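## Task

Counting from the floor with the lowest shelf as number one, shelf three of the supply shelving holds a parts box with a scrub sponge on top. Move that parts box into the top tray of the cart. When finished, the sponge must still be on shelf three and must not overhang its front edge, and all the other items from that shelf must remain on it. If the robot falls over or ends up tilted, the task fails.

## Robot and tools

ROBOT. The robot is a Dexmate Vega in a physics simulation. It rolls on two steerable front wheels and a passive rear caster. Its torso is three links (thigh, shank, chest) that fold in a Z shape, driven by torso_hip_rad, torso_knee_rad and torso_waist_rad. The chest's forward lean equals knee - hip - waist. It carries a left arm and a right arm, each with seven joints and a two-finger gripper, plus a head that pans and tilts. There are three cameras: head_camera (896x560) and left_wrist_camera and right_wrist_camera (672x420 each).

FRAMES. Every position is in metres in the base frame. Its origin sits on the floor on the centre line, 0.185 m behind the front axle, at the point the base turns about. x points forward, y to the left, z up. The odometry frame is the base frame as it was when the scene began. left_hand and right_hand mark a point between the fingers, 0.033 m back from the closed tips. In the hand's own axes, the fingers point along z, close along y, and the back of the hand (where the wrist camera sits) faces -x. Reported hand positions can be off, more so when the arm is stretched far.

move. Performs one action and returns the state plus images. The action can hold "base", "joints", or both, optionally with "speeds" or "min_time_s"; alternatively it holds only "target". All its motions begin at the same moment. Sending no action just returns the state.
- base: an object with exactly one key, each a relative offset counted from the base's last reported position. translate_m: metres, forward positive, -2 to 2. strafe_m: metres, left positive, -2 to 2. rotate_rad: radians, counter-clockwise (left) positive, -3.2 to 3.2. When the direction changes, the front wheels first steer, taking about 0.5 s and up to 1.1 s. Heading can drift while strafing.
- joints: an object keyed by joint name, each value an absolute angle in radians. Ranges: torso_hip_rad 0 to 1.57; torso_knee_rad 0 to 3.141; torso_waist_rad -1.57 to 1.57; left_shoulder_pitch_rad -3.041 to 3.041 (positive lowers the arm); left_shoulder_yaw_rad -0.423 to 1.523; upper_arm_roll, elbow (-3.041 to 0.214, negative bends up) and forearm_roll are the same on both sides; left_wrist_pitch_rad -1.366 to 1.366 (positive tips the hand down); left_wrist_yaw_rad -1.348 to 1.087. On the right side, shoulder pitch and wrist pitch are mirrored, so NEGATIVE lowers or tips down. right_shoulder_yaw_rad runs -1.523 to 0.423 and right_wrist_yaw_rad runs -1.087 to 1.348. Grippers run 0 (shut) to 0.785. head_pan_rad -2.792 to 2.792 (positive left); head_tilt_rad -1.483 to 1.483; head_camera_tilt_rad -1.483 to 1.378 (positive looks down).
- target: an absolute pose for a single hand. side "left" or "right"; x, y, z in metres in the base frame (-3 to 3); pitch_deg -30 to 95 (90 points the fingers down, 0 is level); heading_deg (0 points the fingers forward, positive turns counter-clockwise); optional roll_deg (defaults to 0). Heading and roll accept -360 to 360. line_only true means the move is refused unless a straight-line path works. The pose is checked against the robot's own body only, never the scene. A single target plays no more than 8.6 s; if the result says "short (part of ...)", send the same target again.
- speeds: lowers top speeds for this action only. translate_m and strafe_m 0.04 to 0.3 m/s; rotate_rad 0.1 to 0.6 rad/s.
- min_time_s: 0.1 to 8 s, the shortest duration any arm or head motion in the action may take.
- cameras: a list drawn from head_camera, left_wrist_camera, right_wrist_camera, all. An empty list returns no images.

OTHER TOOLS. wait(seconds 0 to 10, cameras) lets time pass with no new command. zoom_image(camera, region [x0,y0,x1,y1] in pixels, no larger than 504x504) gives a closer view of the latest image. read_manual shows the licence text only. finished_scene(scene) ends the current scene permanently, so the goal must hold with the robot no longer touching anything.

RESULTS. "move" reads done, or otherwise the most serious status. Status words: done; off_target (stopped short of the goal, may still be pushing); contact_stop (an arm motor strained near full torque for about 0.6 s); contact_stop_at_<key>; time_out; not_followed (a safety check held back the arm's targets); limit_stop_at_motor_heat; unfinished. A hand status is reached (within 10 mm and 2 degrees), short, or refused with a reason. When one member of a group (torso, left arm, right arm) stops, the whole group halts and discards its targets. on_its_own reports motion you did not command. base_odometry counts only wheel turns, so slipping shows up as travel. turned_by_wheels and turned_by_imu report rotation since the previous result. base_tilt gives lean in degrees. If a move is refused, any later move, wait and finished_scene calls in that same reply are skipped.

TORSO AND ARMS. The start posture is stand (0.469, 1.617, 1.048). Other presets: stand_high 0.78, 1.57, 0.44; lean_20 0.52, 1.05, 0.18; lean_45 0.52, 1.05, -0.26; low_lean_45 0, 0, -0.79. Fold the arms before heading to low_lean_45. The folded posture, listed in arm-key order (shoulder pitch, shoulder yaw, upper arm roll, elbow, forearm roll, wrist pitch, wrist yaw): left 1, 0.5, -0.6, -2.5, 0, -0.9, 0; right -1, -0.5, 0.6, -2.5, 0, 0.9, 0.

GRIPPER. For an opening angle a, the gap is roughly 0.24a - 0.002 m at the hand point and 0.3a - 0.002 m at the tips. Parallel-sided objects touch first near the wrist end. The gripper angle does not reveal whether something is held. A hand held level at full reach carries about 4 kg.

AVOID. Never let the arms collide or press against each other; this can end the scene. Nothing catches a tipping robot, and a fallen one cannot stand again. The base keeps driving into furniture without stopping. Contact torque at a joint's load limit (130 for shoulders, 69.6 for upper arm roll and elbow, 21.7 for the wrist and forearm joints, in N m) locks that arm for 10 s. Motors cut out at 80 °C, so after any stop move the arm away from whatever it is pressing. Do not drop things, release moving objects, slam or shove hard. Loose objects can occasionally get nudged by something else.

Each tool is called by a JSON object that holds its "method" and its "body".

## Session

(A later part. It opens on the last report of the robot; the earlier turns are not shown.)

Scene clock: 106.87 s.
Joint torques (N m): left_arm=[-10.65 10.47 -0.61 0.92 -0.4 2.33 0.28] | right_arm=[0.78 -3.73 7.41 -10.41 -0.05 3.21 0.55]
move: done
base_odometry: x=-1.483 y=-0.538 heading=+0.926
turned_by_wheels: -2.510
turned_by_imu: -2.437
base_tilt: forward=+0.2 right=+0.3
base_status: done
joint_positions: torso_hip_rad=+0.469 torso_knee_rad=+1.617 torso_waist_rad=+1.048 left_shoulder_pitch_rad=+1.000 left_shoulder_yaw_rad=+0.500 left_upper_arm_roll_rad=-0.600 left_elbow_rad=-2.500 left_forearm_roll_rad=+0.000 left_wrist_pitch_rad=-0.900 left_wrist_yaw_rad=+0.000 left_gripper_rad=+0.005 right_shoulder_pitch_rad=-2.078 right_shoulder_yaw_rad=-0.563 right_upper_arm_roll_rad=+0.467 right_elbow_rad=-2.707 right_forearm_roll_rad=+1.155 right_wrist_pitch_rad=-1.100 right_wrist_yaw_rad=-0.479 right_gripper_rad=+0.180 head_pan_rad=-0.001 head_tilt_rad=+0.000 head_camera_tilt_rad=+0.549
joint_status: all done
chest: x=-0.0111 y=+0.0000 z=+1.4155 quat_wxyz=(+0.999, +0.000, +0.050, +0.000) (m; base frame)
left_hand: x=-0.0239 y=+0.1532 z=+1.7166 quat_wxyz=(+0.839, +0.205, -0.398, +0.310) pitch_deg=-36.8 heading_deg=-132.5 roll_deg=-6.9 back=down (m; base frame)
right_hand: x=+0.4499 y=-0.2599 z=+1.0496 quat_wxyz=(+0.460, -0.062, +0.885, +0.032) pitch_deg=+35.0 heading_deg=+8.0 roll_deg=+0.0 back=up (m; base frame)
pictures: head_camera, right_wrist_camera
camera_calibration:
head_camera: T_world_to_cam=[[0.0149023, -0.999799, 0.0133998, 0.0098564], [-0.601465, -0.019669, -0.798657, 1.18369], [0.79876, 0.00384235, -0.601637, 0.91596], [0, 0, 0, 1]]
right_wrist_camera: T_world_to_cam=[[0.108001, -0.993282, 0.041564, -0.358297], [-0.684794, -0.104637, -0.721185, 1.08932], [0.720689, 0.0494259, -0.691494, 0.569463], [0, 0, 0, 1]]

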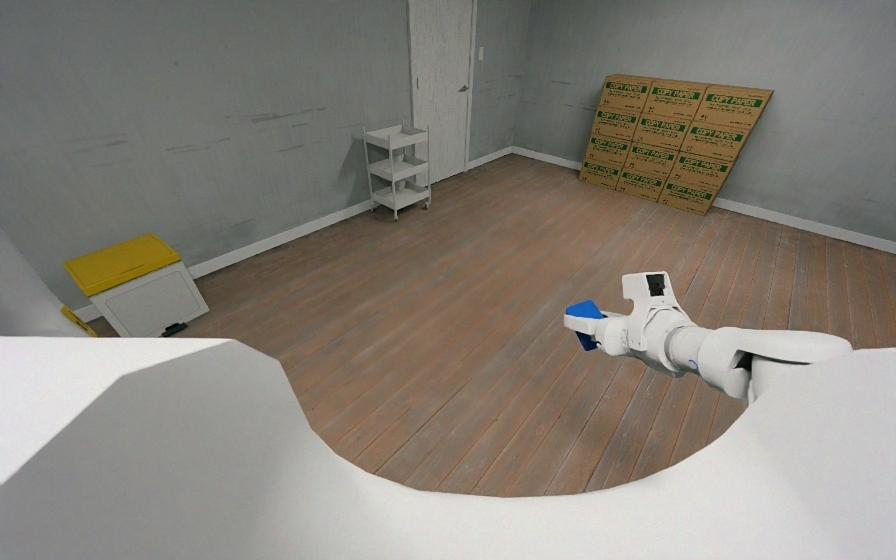

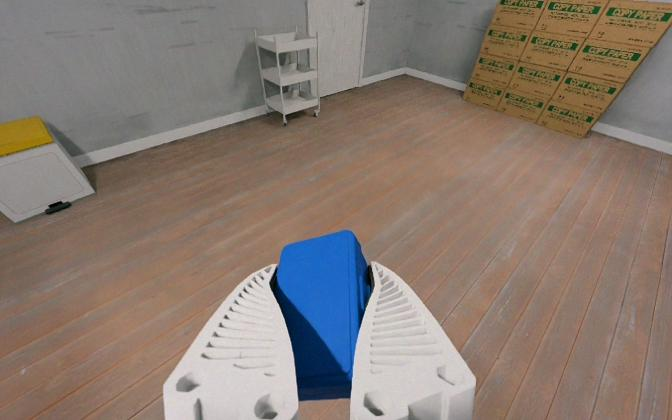

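{"method": "move", "body": {"base": {"translate_m": 1.9}, "cameras": ["head_camera", "right_wrist_camera"]}}

Scene clock: 118.37 s.
Joint torques (N m): left_arm=[-10.33 9.68 -0.28 1.99 -0.49 3.38 0.15] | right_arm=[-0.12 -2.92 6.83 -9.97 -0.16 2.51 0.14]
move: done
base_odometry: x=-0.338 y=+0.978 heading=+0.926
turned_by_wheels: -0.001
turned_by_imu: -0.008
base_tilt: forward=+0.2 right=+0.3
base_status: done
joint_positions: torso_hip_rad=+0.469 torso_knee_rad=+1.617 torso_waist_rad=+1.048 left_shoulder_pitch_rad=+1.000 left_shoulder_yaw_rad=+0.500 left_upper_arm_roll_rad=-0.600 left_elbow_rad=-2.500 left_forearm_roll_rad=+0.000 left_wrist_pitch_rad=-0.900 left_wrist_yaw_rad=+0.000 left_gripper_rad=+0.005 right_shoulder_pitch_rad=-2.078 right_shoulder_yaw_rad=-0.563 right_upper_arm_roll_rad=+0.467 right_elbow_rad=-2.707 right_forearm_roll_rad=+1.155 right_wrist_pitch_rad=-1.100 right_wrist_yaw_rad=-0.478 right_gripper_rad=+0.180 head_pan_rad=-0.001 head_tilt_rad=+0.000 head_camera_tilt_rad=+0.549
chest: x=-0.0110 y=+0.0000 z=+1.4155 quat_wxyz=(+0.999, +0.000, +0.050, +0.000) (m; base frame)
left_hand: x=-0.0238 y=+0.1532 z=+1.7166 quat_wxyz=(+0.839, +0.205, -0.398, +0.310) pitch_deg=-36.8 heading_deg=-132.5 roll_deg=-6.9 back=down (m; base frame)
right_hand: x=+0.4499 y=-0.2599 z=+1.0496 quat_wxyz=(+0.460, -0.062, +0.885, +0.032) pitch_deg=+35.1 heading_deg=+8.0 roll_deg=+0.0 back=up (m; base frame)
pictures: head_camera, right_wrist_camera
camera_calibration:
head_camera: T_world_to_cam=[[0.01497, -0.999798, 0.0133914, 0.00987236], [-0.601555, -0.0197035, -0.798588, 1.18365], [0.798691, 0.00389921, -0.601729, 0.915997], [0, 0, 0, 1]]
right_wrist_camera: T_world_to_cam=[[0.108028, -0.993279, 0.041542, -0.35828], [-0.684842, -0.104643, -0.721139, 1.08932], [0.72064, 0.0494537, -0.691544, 0.569463], [0, 0, 0, 1]]

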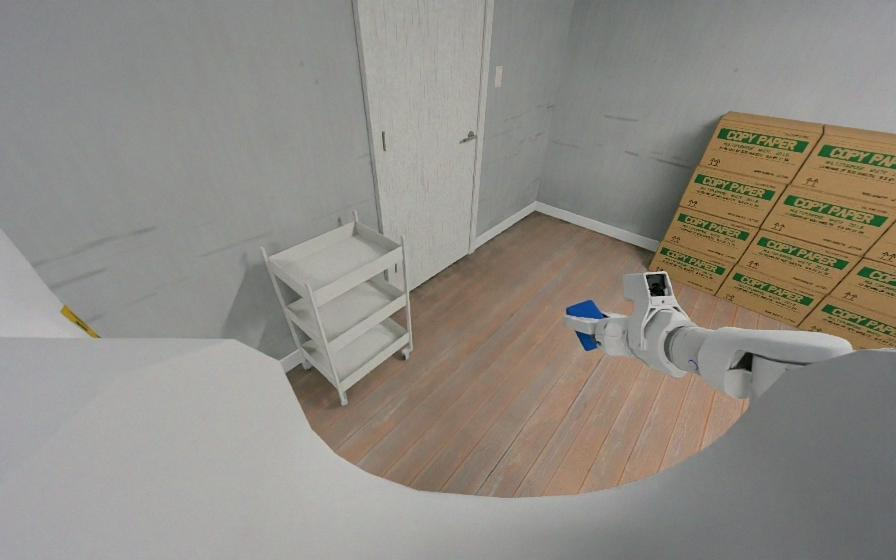

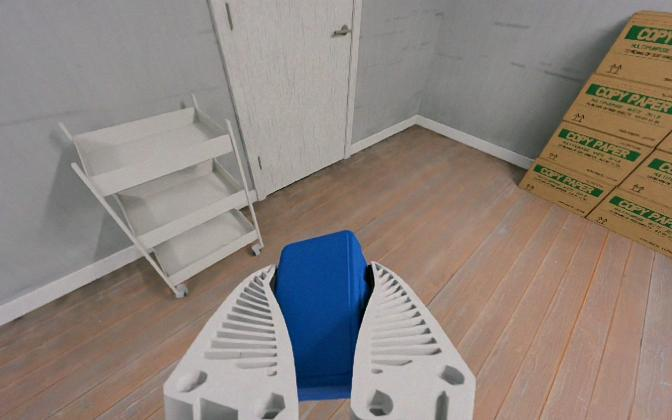

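{"method": "zoom_image", "body": {"camera": "head_camera", "region": [240, 200, 440, 420]}}

Scaled by 2.291 from the camera's 896x560 image, which has a finer 960x600 frame.

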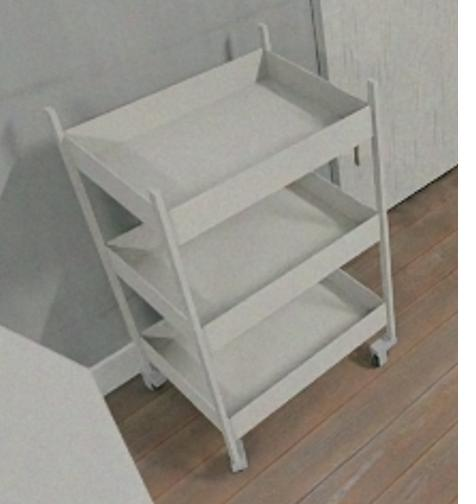

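{"method": "move", "body": {"base": {"translate_m": 0.424}, "cameras": []}}

{"method": "move", "body": {"base": {"rotate_rad": 0.845}, "joints": {"head_camera_tilt_rad": 0.75, "head_pan_rad": -0.1}, "cameras": ["head_camera", "right_wrist_camera"]}}

Scene clock: 123.27 s.
Joint torques (N m): left_arm=[-10.74 9.39 -0.08 1.69 -0.35 3.09 0.08] | right_arm=[-0.35 -2.59 7.35 -11.15 -0.2 2.65 0.18]
move: done
base_odometry: x=-0.083 y=+1.316 heading=+0.925
turned_by_wheels: -0.001
turned_by_imu: -0.002
base_tilt: forward=+0.1 right=+0.4
base_status: done
joint_positions: torso_hip_rad=+0.469 torso_knee_rad=+1.617 torso_waist_rad=+1.048 left_shoulder_pitch_rad=+1.000 left_shoulder_yaw_rad=+0.500 left_upper_arm_roll_rad=-0.600 left_elbow_rad=-2.500 left_forearm_roll_rad=+0.000 left_wrist_pitch_rad=-0.900 left_wrist_yaw_rad=+0.000 left_gripper_rad=+0.005 right_shoulder_pitch_rad=-2.078 right_shoulder_yaw_rad=-0.563 right_upper_arm_roll_rad=+0.467 right_elbow_rad=-2.707 right_forearm_roll_rad=+1.155 right_wrist_pitch_rad=-1.100 right_wrist_yaw_rad=-0.478 right_gripper_rad=+0.180 head_pan_rad=-0.001 head_tilt_rad=+0.000 head_camera_tilt_rad=+0.549
chest: x=-0.0110 y=+0.0000 z=+1.4155 quat_wxyz=(+0.999, +0.000, +0.050, +0.000) (m; base frame)
left_hand: x=-0.0237 y=+0.1532 z=+1.7166 quat_wxyz=(+0.839, +0.205, -0.398, +0.310) pitch_deg=-36.8 heading_deg=-132.5 roll_deg=-6.9 back=down (m; base frame)
right_hand: x=+0.4499 y=-0.2599 z=+1.0496 quat_wxyz=(+0.460, -0.062, +0.885, +0.032) pitch_deg=+35.1 heading_deg=+8.0 roll_deg=+0.0 back=up (m; base frame)
pictures: none

Scene clock: 126.30 s.
Joint torques (N m): left_arm=[-9.9 9.06 -0.59 2.03 -0.59 3.48 0.15] | right_arm=[-0.71 -3.26 7.16 -8.93 -0.34 2.21 -0.22]
move: done
base_odometry: x=-0.082 y=+1.317 heading=+1.769
turned_by_wheels: +0.844
turned_by_imu: +0.821
base_tilt: forward=+0.2 right=+0.4
base_status: done
joint_positions: torso_hip_rad=+0.469 torso_knee_rad=+1.617 torso_waist_rad=+1.048 left_shoulder_pitch_rad=+1.000 left_shoulder_yaw_rad=+0.500 left_upper_arm_roll_rad=-0.600 left_elbow_rad=-2.500 left_forearm_roll_rad=+0.000 left_wrist_pitch_rad=-0.900 left_wrist_yaw_rad=+0.000 left_gripper_rad=+0.005 right_shoulder_pitch_rad=-2.078 right_shoulder_yaw_rad=-0.563 right_upper_arm_roll_rad=+0.467 right_elbow_rad=-2.707 right_forearm_roll_rad=+1.155 right_wrist_pitch_rad=-1.100 right_wrist_yaw_rad=-0.478 right_gripper_rad=+0.180 head_pan_rad=-0.099 head_tilt_rad=+0.000 head_camera_tilt_rad=+0.749
joint_status: all done
chest: x=-0.0110 y=+0.0000 z=+1.4155 quat_wxyz=(+0.999, +0.000, +0.050, +0.000) (m; base frame)
left_hand: x=-0.0238 y=+0.1532 z=+1.7166 quat_wxyz=(+0.839, +0.205, -0.398, +0.310) pitch_deg=-36.8 heading_deg=-132.5 roll_deg=-6.9 back=down (m; base frame)
right_hand: x=+0.4499 y=-0.2599 z=+1.0496 quat_wxyz=(+0.460, -0.062, +0.885, +0.032) pitch_deg=+35.1 heading_deg=+8.0 roll_deg=+0.0 back=up (m; base frame)
pictures: head_camera, right_wrist_camera
camera_calibration:
head_camera: T_world_to_cam=[[-0.0809359, -0.99652, 0.01993, -0.00731279], [-0.746707, 0.0473775, -0.663463, 0.971996], [0.66021, -0.0685799, -0.747943, 1.12193], [0, 0, 0, 1]]
right_wrist_camera: T_world_to_cam=[[0.108049, -0.993277, 0.0415398, -0.358279], [-0.68484, -0.104656, -0.721139, 1.08931], [0.720639, 0.0494705, -0.691544, 0.569466], [0, 0, 0, 1]]

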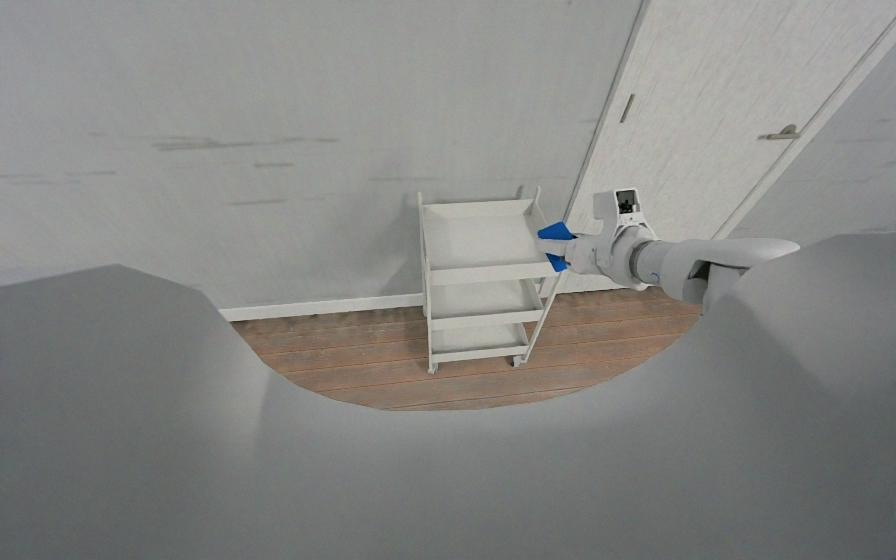

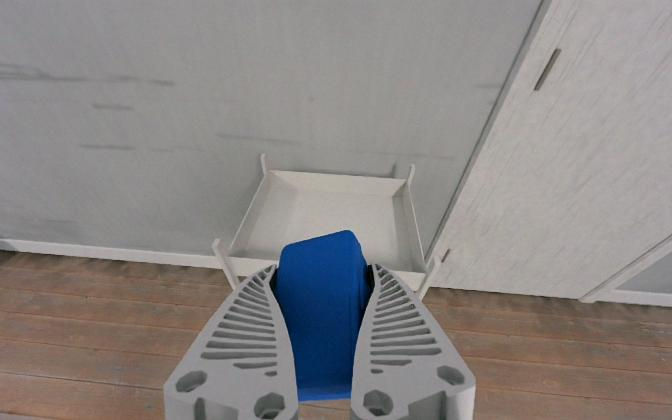

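{"method": "move", "body": {"base": {"translate_m": 0.18}, "speeds": {"translate_m": 0.15}, "cameras": ["head_camera"]}}

{"method": "move", "body": {"target": {"side": "right", "x": 0.64, "y": -0.20, "z": 0.92, "pitch_deg": 35, "heading_deg": 0, "line_only": true}, "cameras": ["head_camera", "right_wrist_camera"]}}

Scene clock: 129.97 s.
Joint torques (N m): left_arm=[-10.24 9.72 -0.72 1.41 -0.41 2.76 0.19] | right_arm=[-1.09 -1.86 7.43 -11.08 -0.17 3.35 0.23]
move: done
base_odometry: x=-0.117 y=+1.494 heading=+1.770
turned_by_wheels: +0.001
turned_by_imu: +0.002
base_tilt: forward=+0.2 right=+0.3
base_status: done
joint_positions: torso_hip_rad=+0.469 torso_knee_rad=+1.617 torso_waist_rad=+1.048 left_shoulder_pitch_rad=+1.000 left_shoulder_yaw_rad=+0.500 left_upper_arm_roll_rad=-0.600 left_elbow_rad=-2.500 left_forearm_roll_rad=+0.000 left_wrist_pitch_rad=-0.900 left_wrist_yaw_rad=+0.000 left_gripper_rad=+0.005 right_shoulder_pitch_rad=-2.078 right_shoulder_yaw_rad=-0.563 right_upper_arm_roll_rad=+0.467 right_elbow_rad=-2.707 right_forearm_roll_rad=+1.155 right_wrist_pitch_rad=-1.100 right_wrist_yaw_rad=-0.478 right_gripper_rad=+0.180 head_pan_rad=-0.099 head_tilt_rad=+0.000 head_camera_tilt_rad=+0.749
chest: x=-0.0110 y=+0.0000 z=+1.4155 quat_wxyz=(+0.999, +0.000, +0.050, +0.000) (m; base frame)
left_hand: x=-0.0238 y=+0.1532 z=+1.7166 quat_wxyz=(+0.839, +0.205, -0.398, +0.310) pitch_deg=-36.8 heading_deg=-132.5 roll_deg=-6.9 back=down (m; base frame)
right_hand: x=+0.4499 y=-0.2599 z=+1.0496 quat_wxyz=(+0.460, -0.062, +0.885, +0.032) pitch_deg=+35.0 heading_deg=+8.0 roll_deg=+0.0 back=up (m; base frame)
pictures: head_camera
camera_calibration:
head_camera: T_world_to_cam=[[-0.0809365, -0.99652, 0.019927, -0.0073115], [-0.746688, 0.047378, -0.663485, 0.972001], [0.660232, -0.0685794, -0.747925, 1.12193], [0, 0, 0, 1]]

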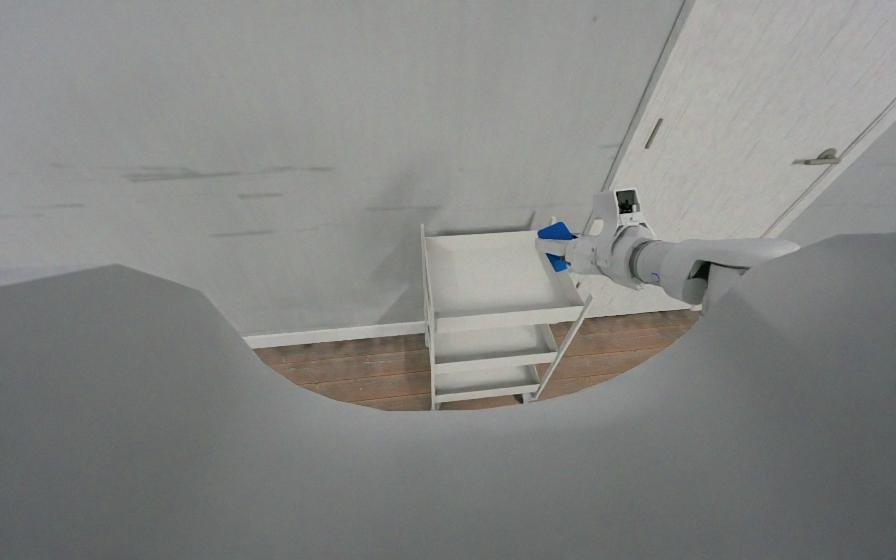

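Scene clock: 134.63 s.
Joint torques (N m): left_arm=[-10.03 9.46 -0.49 1.95 -0.35 3.86 0.18] | right_arm=[16.98 -0.3 2 -8.49 -0.54 3.24 0.19]
move: done
base_odometry: x=-0.117 y=+1.494 heading=+1.770
turned_by_wheels: +0.000
turned_by_imu: +0.001
base_tilt: forward=+0.2 right=+0.3
joint_positions: torso_hip_rad=+0.469 torso_knee_rad=+1.617 torso_waist_rad=+1.048 left_shoulder_pitch_rad=+1.000 left_shoulder_yaw_rad=+0.500 left_upper_arm_roll_rad=-0.600 left_elbow_rad=-2.500 left_forearm_roll_rad=+0.000 left_wrist_pitch_rad=-0.900 left_wrist_yaw_rad=+0.000 left_gripper_rad=+0.005 right_shoulder_pitch_rad=-1.445 right_shoulder_yaw_rad=-0.433 right_upper_arm_roll_rad=-0.283 right_elbow_rad=-1.947 right_forearm_roll_rad=+0.773 right_wrist_pitch_rad=-0.792 right_wrist_yaw_rad=-0.589 right_gripper_rad=+0.180 head_pan_rad=-0.099 head_tilt_rad=+0.000 head_camera_tilt_rad=+0.749
chest: x=-0.0110 y=+0.0000 z=+1.4155 quat_wxyz=(+0.999, +0.000, +0.050, +0.000) (m; base frame)
left_hand: x=-0.0238 y=+0.1532 z=+1.7166 quat_wxyz=(+0.839, +0.205, -0.398, +0.310) pitch_deg=-36.8 heading_deg=-132.5 roll_deg=-6.9 back=down (m; base frame)
right_hand: x=+0.6386 y=-0.2008 z=+0.9203 quat_wxyz=(+0.461, +0.000, +0.887, +0.000) pitch_deg=+35.1 heading_deg=+0.0 roll_deg=+0.0 back=up (m; base frame)
right_hand_status: reached (straight line, planned for 3.1 s): 2 mm and 0.1 deg off.
pictures: head_camera, right_wrist_camera
camera_calibration:
head_camera: T_world_to_cam=[[-0.0809364, -0.99652, 0.019927, -0.00731148], [-0.746689, 0.0473779, -0.663484, 0.972], [0.660231, -0.0685793, -0.747925, 1.12193], [0, 0, 0, 1]]
right_wrist_camera: T_world_to_cam=[[-0.031359, -0.998666, 0.0410319, -0.226123], [-0.692793, -0.00787303, -0.721094, 1.15591], [0.720455, -0.0510394, -0.691621, 0.321192], [0, 0, 0, 1]]

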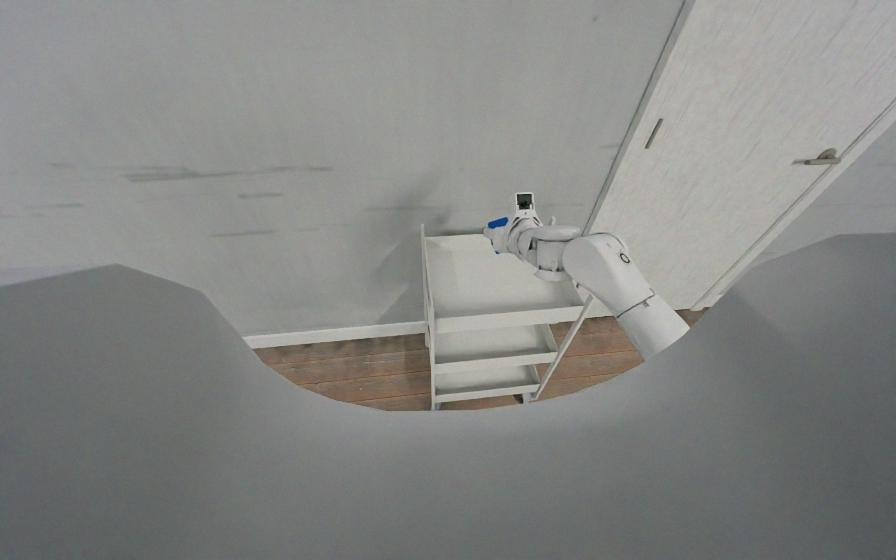

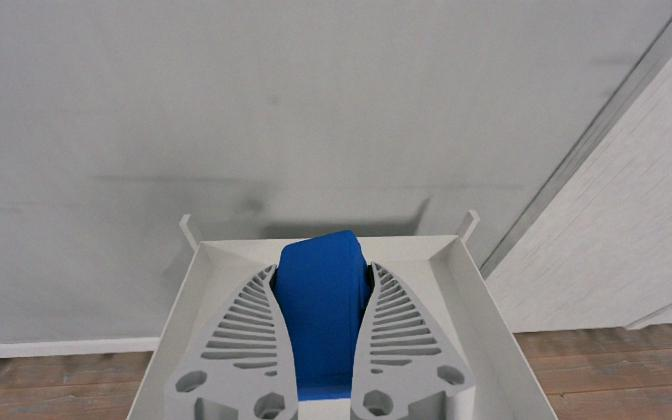

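{"method": "move", "body": {"target": {"side": "right", "x": 0.645, "y": -0.20, "z": 0.76, "pitch_deg": 35, "heading_deg": 0, "line_only": true}, "cameras": ["head_camera", "right_wrist_camera"]}}

Scene clock: 138.87 s.
Joint torques (N m): left_arm=[-10.04 7.96 -0.42 0.95 -0.5 2.54 0.15] | right_arm=[19.17 -0.82 0.97 -7.63 -0.59 3.24 0.65]
move: done
base_odometry: x=-0.117 y=+1.494 heading=+1.770
turned_by_wheels: +0.000
turned_by_imu: +0.001
base_tilt: forward=+0.2 right=+0.3
joint_positions: torso_hip_rad=+0.469 torso_knee_rad=+1.617 torso_waist_rad=+1.048 left_shoulder_pitch_rad=+1.000 left_shoulder_yaw_rad=+0.500 left_upper_arm_roll_rad=-0.600 left_elbow_rad=-2.500 left_forearm_roll_rad=+0.000 left_wrist_pitch_rad=-0.900 left_wrist_yaw_rad=+0.000 left_gripper_rad=+0.005 right_shoulder_pitch_rad=-1.373 right_shoulder_yaw_rad=-0.328 right_upper_arm_roll_rad=-0.465 right_elbow_rad=-1.308 right_forearm_roll_rad=+0.559 right_wrist_pitch_rad=-0.273 right_wrist_yaw_rad=-0.346 right_gripper_rad=+0.180 head_pan_rad=-0.099 head_tilt_rad=+0.000 head_camera_tilt_rad=+0.749
chest: x=-0.0110 y=+0.0000 z=+1.4155 quat_wxyz=(+0.999, +0.000, +0.050, +0.000) (m; base frame)
left_hand: x=-0.0238 y=+0.1532 z=+1.7166 quat_wxyz=(+0.839, +0.205, -0.398, +0.310) pitch_deg=-36.8 heading_deg=-132.5 roll_deg=-6.9 back=down (m; base frame)
right_hand: x=+0.6447 y=-0.2003 z=+0.7607 quat_wxyz=(+0.461, +0.000, +0.887, +0.000) pitch_deg=+35.1 heading_deg=+0.0 roll_deg=+0.0 back=up (m; base frame)
right_hand_status: reached (straight line, planned for 2.4 s): 1 mm and 0.1 deg off.
pictures: head_camera, right_wrist_camera
camera_calibration:
head_camera: T_world_to_cam=[[-0.0809364, -0.99652, 0.019927, -0.00731147], [-0.746688, 0.0473779, -0.663485, 0.972001], [0.660232, -0.0685793, -0.747925, 1.12193], [0, 0, 0, 1]]
right_wrist_camera: T_world_to_cam=[[-0.0321869, -0.998624, 0.0414047, -0.218636], [-0.692794, -0.00756822, -0.721095, 1.04517], [0.720417, -0.0518947, -0.691597, 0.206244], [0, 0, 0, 1]]

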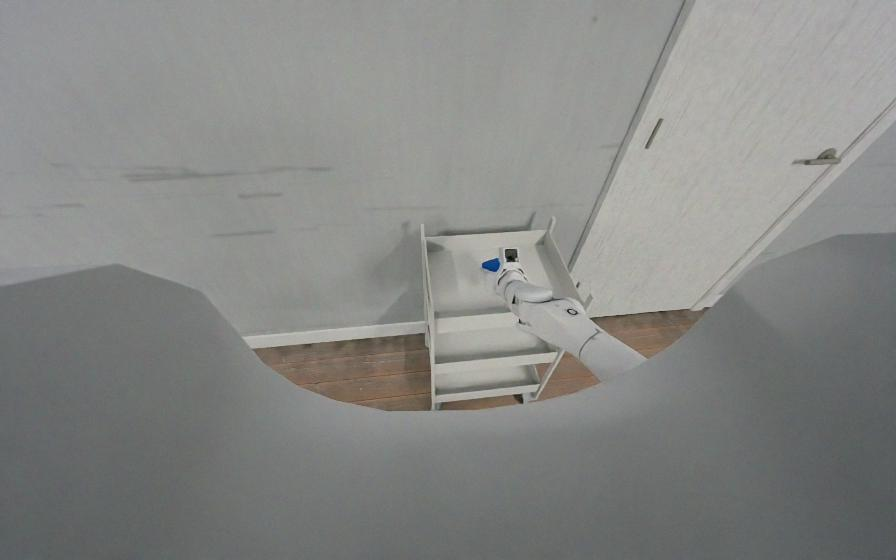

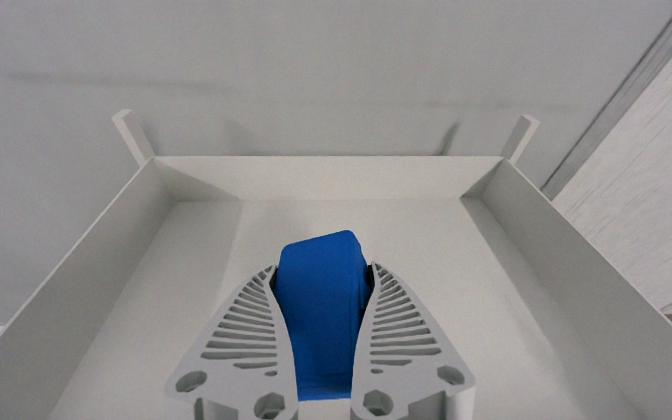

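{"method": "move", "body": {"target": {"side": "right", "x": 0.645, "y": -0.20, "z": 0.742, "pitch_deg": 35, "heading_deg": 0, "line_only": true}, "cameras": ["right_wrist_camera"]}}

{"method": "move", "body": {"target": {"side": "right", "x": 0.645, "y": -0.20, "z": 0.732, "pitch_deg": 35, "heading_deg": 0, "line_only": true}, "cameras": ["right_wrist_camera"]}}

Scene clock: 141.07 s.
Joint torques (N m): left_arm=[-10.61 8.88 -0.35 1.83 -0.4 3.04 0.21] | right_arm=[18.24 -0.31 1.26 -6.7 -0.65 3.13 0.23]
move: done
base_odometry: x=-0.117 y=+1.494 heading=+1.770
turned_by_wheels: +0.000
turned_by_imu: +0.001
base_tilt: forward=+0.1 right=+0.3
joint_positions: torso_hip_rad=+0.469 torso_knee_rad=+1.617 torso_waist_rad=+1.048 left_shoulder_pitch_rad=+1.000 left_shoulder_yaw_rad=+0.500 left_upper_arm_roll_rad=-0.600 left_elbow_rad=-2.500 left_forearm_roll_rad=+0.000 left_wrist_pitch_rad=-0.900 left_wrist_yaw_rad=+0.000 left_gripper_rad=+0.005 right_shoulder_pitch_rad=-1.348 right_shoulder_yaw_rad=-0.300 right_upper_arm_roll_rad=-0.480 right_elbow_rad=-1.199 right_forearm_roll_rad=+0.541 right_wrist_pitch_rad=-0.203 right_wrist_yaw_rad=-0.316 right_gripper_rad=+0.180 head_pan_rad=-0.099 head_tilt_rad=+0.000 head_camera_tilt_rad=+0.749
chest: x=-0.0110 y=+0.0000 z=+1.4155 quat_wxyz=(+0.999, +0.000, +0.050, +0.000) (m; base frame)
left_hand: x=-0.0238 y=+0.1532 z=+1.7166 quat_wxyz=(+0.839, +0.205, -0.398, +0.310) pitch_deg=-36.8 heading_deg=-132.5 roll_deg=-6.9 back=down (m; base frame)
right_hand: x=+0.6447 y=-0.2003 z=+0.7425 quat_wxyz=(+0.461, +0.000, +0.887, +0.000) pitch_deg=+35.1 heading_deg=+0.0 roll_deg=+0.0 back=up (m; base frame)
right_hand_status: reached (straight line, planned for 0.7 s): 1 mm and 0.1 deg off.
pictures: right_wrist_camera
camera_calibration:
right_wrist_camera: T_world_to_cam=[[-0.0318967, -0.998624, 0.04163, -0.218211], [-0.692744, -0.00793572, -0.72114, 1.03195], [0.720478, -0.0518409, -0.691538, 0.193628], [0, 0, 0, 1]]

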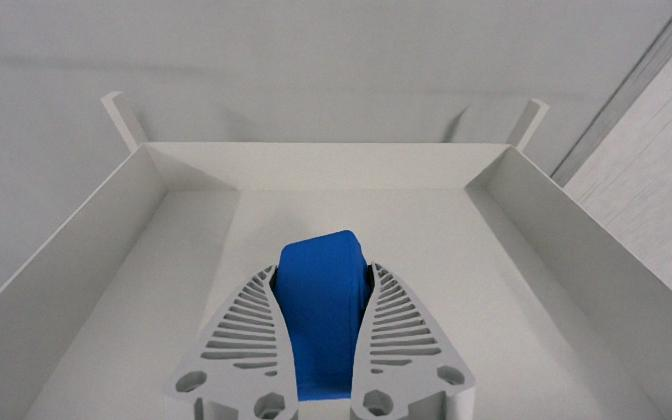

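Scene clock: 142.67 s.
Joint torques (N m): left_arm=[-11.13 9.28 -0.52 2.62 -0.39 3.39 0.18] | right_arm=[18.5 0.76 0.56 -7.16 -0.8 3 0.03]
move: done
base_odometry: x=-0.117 y=+1.494 heading=+1.770
turned_by_wheels: +0.000
turned_by_imu: +0.000
base_tilt: forward=+0.1 right=+0.3
joint_positions: torso_hip_rad=+0.469 torso_knee_rad=+1.617 torso_waist_rad=+1.048 left_shoulder_pitch_rad=+1.000 left_shoulder_yaw_rad=+0.500 left_upper_arm_roll_rad=-0.600 left_elbow_rad=-2.500 left_forearm_roll_rad=+0.000 left_wrist_pitch_rad=-0.900 left_wrist_yaw_rad=+0.000 left_gripper_rad=+0.005 right_shoulder_pitch_rad=-1.331 right_shoulder_yaw_rad=-0.282 right_upper_arm_roll_rad=-0.489 right_elbow_rad=-1.132 right_forearm_roll_rad=+0.532 right_wrist_pitch_rad=-0.161 right_wrist_yaw_rad=-0.298 right_gripper_rad=+0.180 head_pan_rad=-0.099 head_tilt_rad=+0.000 head_camera_tilt_rad=+0.749
chest: x=-0.0110 y=+0.0000 z=+1.4155 quat_wxyz=(+0.999, +0.000, +0.050, +0.000) (m; base frame)
left_hand: x=-0.0238 y=+0.1532 z=+1.7166 quat_wxyz=(+0.839, +0.205, -0.398, +0.310) pitch_deg=-36.8 heading_deg=-132.5 roll_deg=-6.9 back=down (m; base frame)
right_hand: x=+0.6447 y=-0.2003 z=+0.7324 quat_wxyz=(+0.461, +0.000, +0.887, +0.000) pitch_deg=+35.1 heading_deg=+0.0 roll_deg=+0.0 back=up (m; base frame)
right_hand_status: reached (straight line, planned for 0.6 s): 1 mm and 0.1 deg off.
pictures: right_wrist_camera
camera_calibration:
right_wrist_camera: T_world_to_cam=[[-0.0318617, -0.998624, 0.0416597, -0.217834], [-0.692741, -0.00798163, -0.721143, 1.02465], [0.720483, -0.0518362, -0.691533, 0.18666], [0, 0, 0, 1]]

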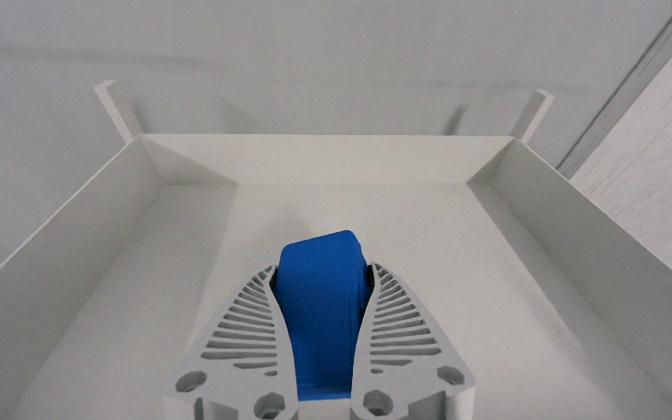

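{"method": "move", "body": {"target": {"side": "right", "x": 0.645, "y": -0.20, "z": 0.722, "pitch_deg": 35, "heading_deg": 0, "line_only": true}, "cameras": ["right_wrist_camera"]}}

Scene clock: 144.77 s.
Joint torques (N m): left_arm=[-11.12 9.83 -0.81 1.45 -0.48 3.14 0.37] | right_arm=[18.44 1.45 0 -7.61 -0.66 3.31 0.25]
move: done
base_odometry: x=-0.117 y=+1.494 heading=+1.770
turned_by_wheels: +0.000
turned_by_imu: +0.001
base_tilt: forward=+0.2 right=+0.3
joint_positions: torso_hip_rad=+0.469 torso_knee_rad=+1.617 torso_waist_rad=+1.048 left_shoulder_pitch_rad=+1.000 left_shoulder_yaw_rad=+0.500 left_upper_arm_roll_rad=-0.600 left_elbow_rad=-2.500 left_forearm_roll_rad=+0.000 left_wrist_pitch_rad=-0.900 left_wrist_yaw_rad=+0.000 left_gripper_rad=+0.005 right_shoulder_pitch_rad=-1.312 right_shoulder_yaw_rad=-0.262 right_upper_arm_roll_rad=-0.496 right_elbow_rad=-1.058 right_forearm_roll_rad=+0.522 right_wrist_pitch_rad=-0.117 right_wrist_yaw_rad=-0.279 right_gripper_rad=+0.180 head_pan_rad=-0.099 head_tilt_rad=+0.000 head_camera_tilt_rad=+0.749
chest: x=-0.0110 y=+0.0000 z=+1.4155 quat_wxyz=(+0.999, +0.000, +0.050, +0.000) (m; base frame)
left_hand: x=-0.0238 y=+0.1532 z=+1.7166 quat_wxyz=(+0.839, +0.205, -0.398, +0.310) pitch_deg=-36.8 heading_deg=-132.5 roll_deg=-6.9 back=down (m; base frame)
right_hand: x=+0.6447 y=-0.2003 z=+0.7224 quat_wxyz=(+0.461, +0.000, +0.887, +0.000) pitch_deg=+35.1 heading_deg=+0.0 roll_deg=+0.0 back=up (m; base frame)
right_hand_status: reached (straight line, planned for 0.6 s): 1 mm and 0.1 deg off.
pictures: right_wrist_camera
camera_calibration:
right_wrist_camera: T_world_to_cam=[[-0.0318718, -0.998624, 0.0416553, -0.217408], [-0.692739, -0.0079716, -0.721144, 1.01739], [0.720484, -0.0518404, -0.691532, 0.179706], [0, 0, 0, 1]]

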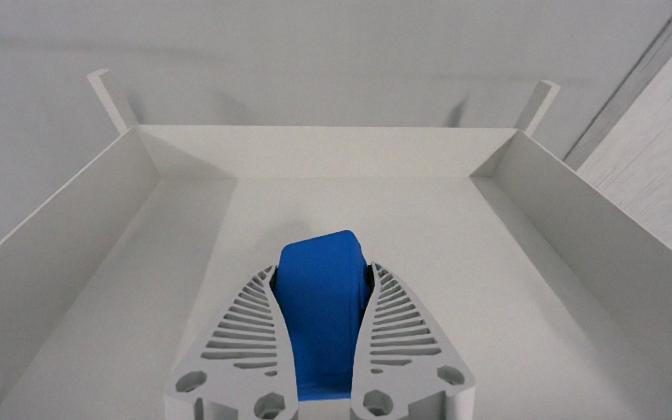

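{"method": "move", "body": {"target": {"side": "right", "x": 0.645, "y": -0.20, "z": 0.714, "pitch_deg": 35, "heading_deg": 0, "line_only": true}, "cameras": ["right_wrist_camera"]}}

Scene clock: 146.53 s.
Joint torques (N m): left_arm=[-10.3 9.45 -0.69 1.77 -0.46 3.14 0.19] | right_arm=[19.38 1.44 0.09 -6.73 -0.48 2.7 0.13]
move: done
base_odometry: x=-0.117 y=+1.494 heading=+1.770
turned_by_wheels: +0.000
turned_by_imu: +0.000
base_tilt: forward=+0.2 right=+0.3
joint_positions: torso_hip_rad=+0.469 torso_knee_rad=+1.617 torso_waist_rad=+1.048 left_shoulder_pitch_rad=+1.000 left_shoulder_yaw_rad=+0.500 left_upper_arm_roll_rad=-0.600 left_elbow_rad=-2.500 left_forearm_roll_rad=+0.000 left_wrist_pitch_rad=-0.900 left_wrist_yaw_rad=+0.000 left_gripper_rad=+0.005 right_shoulder_pitch_rad=-1.294 right_shoulder_yaw_rad=-0.244 right_upper_arm_roll_rad=-0.502 right_elbow_rad=-0.992 right_forearm_roll_rad=+0.515 right_wrist_pitch_rad=-0.078 right_wrist_yaw_rad=-0.263 right_gripper_rad=+0.180 head_pan_rad=-0.099 head_tilt_rad=+0.000 head_camera_tilt_rad=+0.749
chest: x=-0.0110 y=+0.0000 z=+1.4155 quat_wxyz=(+0.999, +0.000, +0.050, +0.000) (m; base frame)
left_hand: x=-0.0238 y=+0.1532 z=+1.7166 quat_wxyz=(+0.839, +0.205, -0.398, +0.310) pitch_deg=-36.8 heading_deg=-132.5 roll_deg=-6.9 back=down (m; base frame)
right_hand: x=+0.6446 y=-0.2003 z=+0.7142 quat_wxyz=(+0.461, +0.000, +0.887, +0.000) pitch_deg=+35.1 heading_deg=+0.0 roll_deg=+0.0 back=up (m; base frame)
right_hand_status: reached (straight line, planned for 0.6 s): 1 mm and 0.1 deg off.
pictures: right_wrist_camera
camera_calibration:
right_wrist_camera: T_world_to_cam=[[-0.0318715, -0.998624, 0.0416552, -0.21707], [-0.692737, -0.00797185, -0.721146, 1.01153], [0.720485, -0.0518401, -0.69153, 0.174095], [0, 0, 0, 1]]

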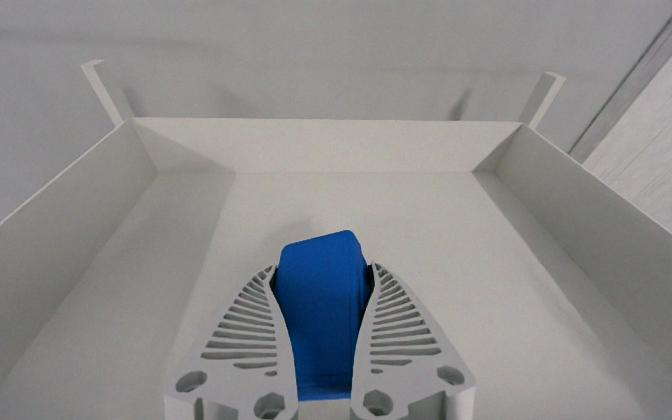

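{"method": "zoom_image", "body": {"camera": "right_wrist_camera", "region": [200, 190, 460, 420]}}

Scaled by 1.938 from the camera's 672x420 image, which has a finer 960x600 frame.

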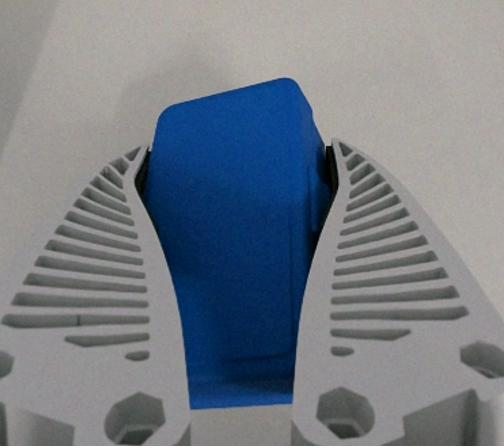

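{"method": "move", "body": {"target": {"side": "right", "x": 0.645, "y": -0.20, "z": 0.708, "pitch_deg": 35, "heading_deg": 0, "line_only": true}, "cameras": ["right_wrist_camera"]}}

Scene clock: 148.67 s.
Joint torques (N m): left_arm=[-9.99 10.24 -0.3 1.09 -0.45 2.92 0.29] | right_arm=[16.66 1.28 -0.31 -2.98 -0.24 2.15 0.37]
move: done
base_odometry: x=-0.117 y=+1.494 heading=+1.770
turned_by_wheels: +0.000
turned_by_imu: +0.001
base_tilt: forward=+0.1 right=+0.3
joint_positions: torso_hip_rad=+0.469 torso_knee_rad=+1.617 torso_waist_rad=+1.048 left_shoulder_pitch_rad=+1.000 left_shoulder_yaw_rad=+0.500 left_upper_arm_roll_rad=-0.600 left_elbow_rad=-2.500 left_forearm_roll_rad=+0.000 left_wrist_pitch_rad=-0.900 left_wrist_yaw_rad=+0.000 left_gripper_rad=+0.005 right_shoulder_pitch_rad=-1.278 right_shoulder_yaw_rad=-0.230 right_upper_arm_roll_rad=-0.507 right_elbow_rad=-0.939 right_forearm_roll_rad=+0.510 right_wrist_pitch_rad=-0.047 right_wrist_yaw_rad=-0.250 right_gripper_rad=+0.180 head_pan_rad=-0.099 head_tilt_rad=+0.000 head_camera_tilt_rad=+0.749
chest: x=-0.0110 y=+0.0000 z=+1.4155 quat_wxyz=(+0.999, +0.000, +0.050, +0.000) (m; base frame)
left_hand: x=-0.0238 y=+0.1532 z=+1.7166 quat_wxyz=(+0.839, +0.205, -0.398, +0.310) pitch_deg=-36.8 heading_deg=-132.5 roll_deg=-6.9 back=down (m; base frame)
right_hand: x=+0.6449 y=-0.2003 z=+0.7085 quat_wxyz=(+0.462, +0.000, +0.887, +0.000) pitch_deg=+35.0 heading_deg=+0.0 roll_deg=+0.0 back=up (m; base frame)
right_hand_status: reached (straight line, planned for 0.5 s): 1 mm and 0.0 deg off.
pictures: right_wrist_camera
camera_calibration:
right_wrist_camera: T_world_to_cam=[[-0.0319672, -0.998624, 0.0415691, -0.216704], [-0.692276, -0.0078766, -0.72159, 1.0076], [0.720924, -0.0518445, -0.691072, 0.169365], [0, 0, 0, 1]]

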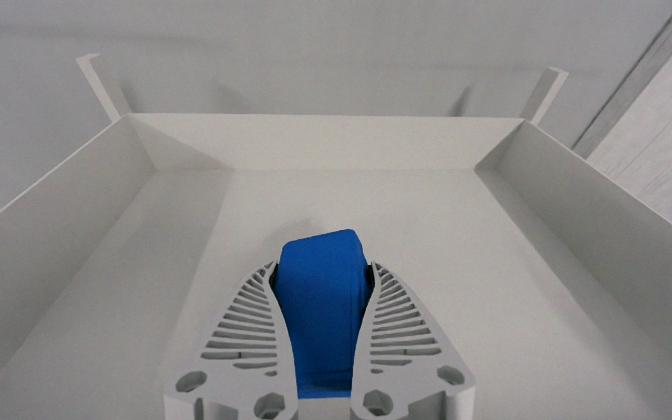

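{"method": "move", "body": {"target": {"side": "right", "x": 0.645, "y": -0.20, "z": 0.704, "pitch_deg": 35, "heading_deg": 0, "line_only": true}, "cameras": ["head_camera", "right_wrist_camera"]}}

{"method": "zoom_image", "body": {"camera": "right_wrist_camera", "region": [200, 190, 460, 420]}}

Scene clock: 150.83 s.
Joint torques (N m): left_arm=[-10.06 10.26 -0.61 2.28 -0.36 3.47 0.09] | right_arm=[13.68 2.12 -1.39 -2.71 -0.31 -0.26 0.86]
move: done
base_odometry: x=-0.117 y=+1.494 heading=+1.770
turned_by_wheels: +0.000
turned_by_imu: +0.001
base_tilt: forward=+0.1 right=+0.2
joint_positions: torso_hip_rad=+0.469 torso_knee_rad=+1.617 torso_waist_rad=+1.048 left_shoulder_pitch_rad=+1.000 left_shoulder_yaw_rad=+0.500 left_upper_arm_roll_rad=-0.600 left_elbow_rad=-2.500 left_forearm_roll_rad=+0.000 left_wrist_pitch_rad=-0.900 left_wrist_yaw_rad=+0.000 left_gripper_rad=+0.005 right_shoulder_pitch_rad=-1.266 right_shoulder_yaw_rad=-0.219 right_upper_arm_roll_rad=-0.509 right_elbow_rad=-0.900 right_forearm_roll_rad=+0.507 right_wrist_pitch_rad=-0.024 right_wrist_yaw_rad=-0.241 right_gripper_rad=+0.180 head_pan_rad=-0.099 head_tilt_rad=+0.000 head_camera_tilt_rad=+0.749
chest: x=-0.0111 y=+0.0000 z=+1.4155 quat_wxyz=(+0.999, +0.000, +0.050, +0.000) (m; base frame)
left_hand: x=-0.0239 y=+0.1532 z=+1.7166 quat_wxyz=(+0.839, +0.205, -0.398, +0.310) pitch_deg=-36.8 heading_deg=-132.5 roll_deg=-6.9 back=down (m; base frame)
right_hand: x=+0.6451 y=-0.2004 z=+0.7049 quat_wxyz=(+0.462, +0.000, +0.887, +0.000) pitch_deg=+35.0 heading_deg=+0.0 roll_deg=+0.0 back=up (m; base frame)
right_hand_status: reached (straight line, planned for 0.4 s): 1 mm and 0.1 deg off.
pictures: head_camera, right_wrist_camera
camera_calibration:
head_camera: T_world_to_cam=[[-0.080938, -0.99652, 0.0199216, -0.0073089], [-0.746644, 0.0473781, -0.663534, 0.972029], [0.660282, -0.0685795, -0.74788, 1.12191], [0, 0, 0, 1]]
right_wrist_camera: T_world_to_cam=[[-0.0322154, -0.998616, 0.0415653, -0.216473], [-0.691677, -0.00774511, -0.722166, 1.00519], [0.721488, -0.0520146, -0.69047, 0.165828], [0, 0, 0, 1]]

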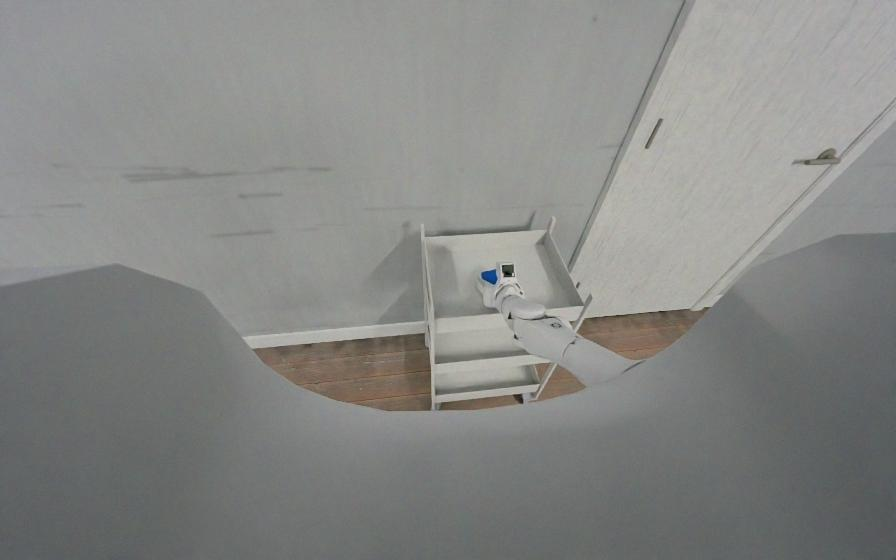

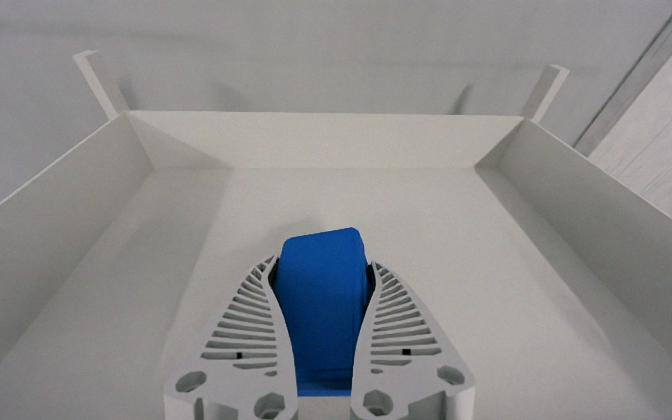

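Scaled by 1.938 from the camera's 672x420 image, which has a finer 960x600 frame.

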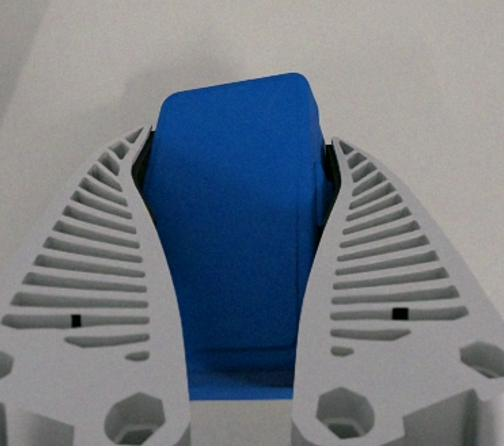

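{"method": "move", "body": {"joints": {"right_gripper_rad": 0.25}, "cameras": ["right_wrist_camera"]}}

{"method": "move", "body": {"joints": {"right_gripper_rad": 0.34}, "cameras": ["right_wrist_camera"]}}

Scene clock: 151.83 s.
Joint torques (N m): left_arm=[-9.39 10.16 -0.45 1.65 -0.38 3.26 0.27] | right_arm=[15.05 2.06 -1.95 -3.41 -0.4 0.76 0.33]
move: done
base_odometry: x=-0.117 y=+1.494 heading=+1.770
turned_by_wheels: +0.000
turned_by_imu: +0.000
base_tilt: forward=+0.1 right=+0.3
joint_positions: torso_hip_rad=+0.469 torso_knee_rad=+1.617 torso_waist_rad=+1.048 left_shoulder_pitch_rad=+1.000 left_shoulder_yaw_rad=+0.500 left_upper_arm_roll_rad=-0.600 left_elbow_rad=-2.500 left_forearm_roll_rad=+0.000 left_wrist_pitch_rad=-0.900 left_wrist_yaw_rad=+0.000 left_gripper_rad=+0.005 right_shoulder_pitch_rad=-1.265 right_shoulder_yaw_rad=-0.217 right_upper_arm_roll_rad=-0.510 right_elbow_rad=-0.895 right_forearm_roll_rad=+0.506 right_wrist_pitch_rad=-0.021 right_wrist_yaw_rad=-0.239 right_gripper_rad=+0.250 head_pan_rad=-0.099 head_tilt_rad=+0.000 head_camera_tilt_rad=+0.749
joint_status: all done
chest: x=-0.0111 y=+0.0000 z=+1.4155 quat_wxyz=(+0.999, +0.000, +0.050, +0.000) (m; base frame)
left_hand: x=-0.0239 y=+0.1532 z=+1.7166 quat_wxyz=(+0.839, +0.205, -0.398, +0.310) pitch_deg=-36.8 heading_deg=-132.5 roll_deg=-6.9 back=down (m; base frame)
right_hand: x=+0.6450 y=-0.2002 z=+0.7042 quat_wxyz=(+0.462, +0.000, +0.887, +0.000) pitch_deg=+35.0 heading_deg=+0.0 roll_deg=+0.0 back=up (m; base frame)
pictures: right_wrist_camera
camera_calibration:
right_wrist_camera: T_world_to_cam=[[-0.0319625, -0.998627, 0.041515, -0.216457], [-0.69196, -0.00786345, -0.721893, 1.00456], [0.721228, -0.0518003, -0.690758, 0.165888], [0, 0, 0, 1]]

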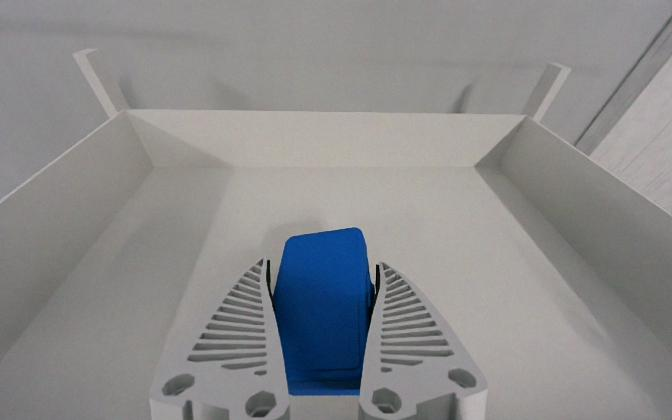

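Scene clock: 152.40 s.
Joint torques (N m): left_arm=[-11.44 9.34 -0.77 1.59 -0.37 2.43 0.21] | right_arm=[18.88 1.51 0.13 -5.48 -0.3 3.15 0.31]
move: done
base_odometry: x=-0.117 y=+1.494 heading=+1.770
turned_by_wheels: +0.000
turned_by_imu: +0.000
base_tilt: forward=+0.2 right=+0.2
joint_positions: torso_hip_rad=+0.469 torso_knee_rad=+1.617 torso_waist_rad=+1.048 left_shoulder_pitch_rad=+1.000 left_shoulder_yaw_rad=+0.500 left_upper_arm_roll_rad=-0.600 left_elbow_rad=-2.500 left_forearm_roll_rad=+0.000 left_wrist_pitch_rad=-0.900 left_wrist_yaw_rad=+0.000 left_gripper_rad=+0.005 right_shoulder_pitch_rad=-1.265 right_shoulder_yaw_rad=-0.217 right_upper_arm_roll_rad=-0.510 right_elbow_rad=-0.894 right_forearm_roll_rad=+0.506 right_wrist_pitch_rad=-0.021 right_wrist_yaw_rad=-0.239 right_gripper_rad=+0.340 head_pan_rad=-0.099 head_tilt_rad=+0.000 head_camera_tilt_rad=+0.749
joint_status: all done
chest: x=-0.0111 y=+0.0000 z=+1.4155 quat_wxyz=(+0.999, +0.000, +0.050, +0.000) (m; base frame)
left_hand: x=-0.0239 y=+0.1532 z=+1.7166 quat_wxyz=(+0.839, +0.205, -0.398, +0.310) pitch_deg=-36.8 heading_deg=-132.5 roll_deg=-6.9 back=down (m; base frame)
right_hand: x=+0.6447 y=-0.2002 z=+0.7038 quat_wxyz=(+0.461, +0.000, +0.887, +0.000) pitch_deg=+35.0 heading_deg=+0.0 roll_deg=+0.0 back=up (m; base frame)
pictures: right_wrist_camera
camera_calibration:
right_wrist_camera: T_world_to_cam=[[-0.0318138, -0.998625, 0.0416724, -0.216654], [-0.692524, -0.00803967, -0.72135, 1.004], [0.720693, -0.051808, -0.691315, 0.166548], [0, 0, 0, 1]]

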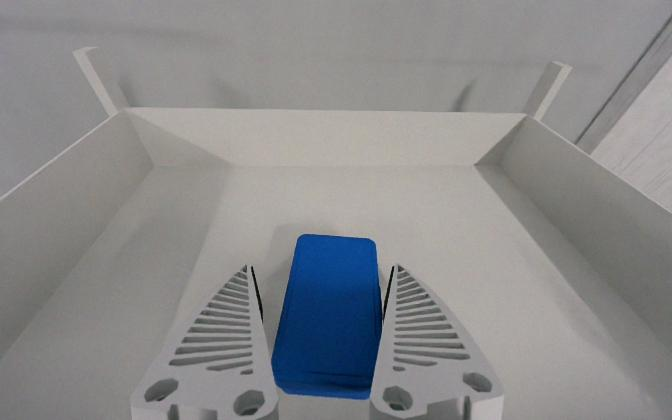

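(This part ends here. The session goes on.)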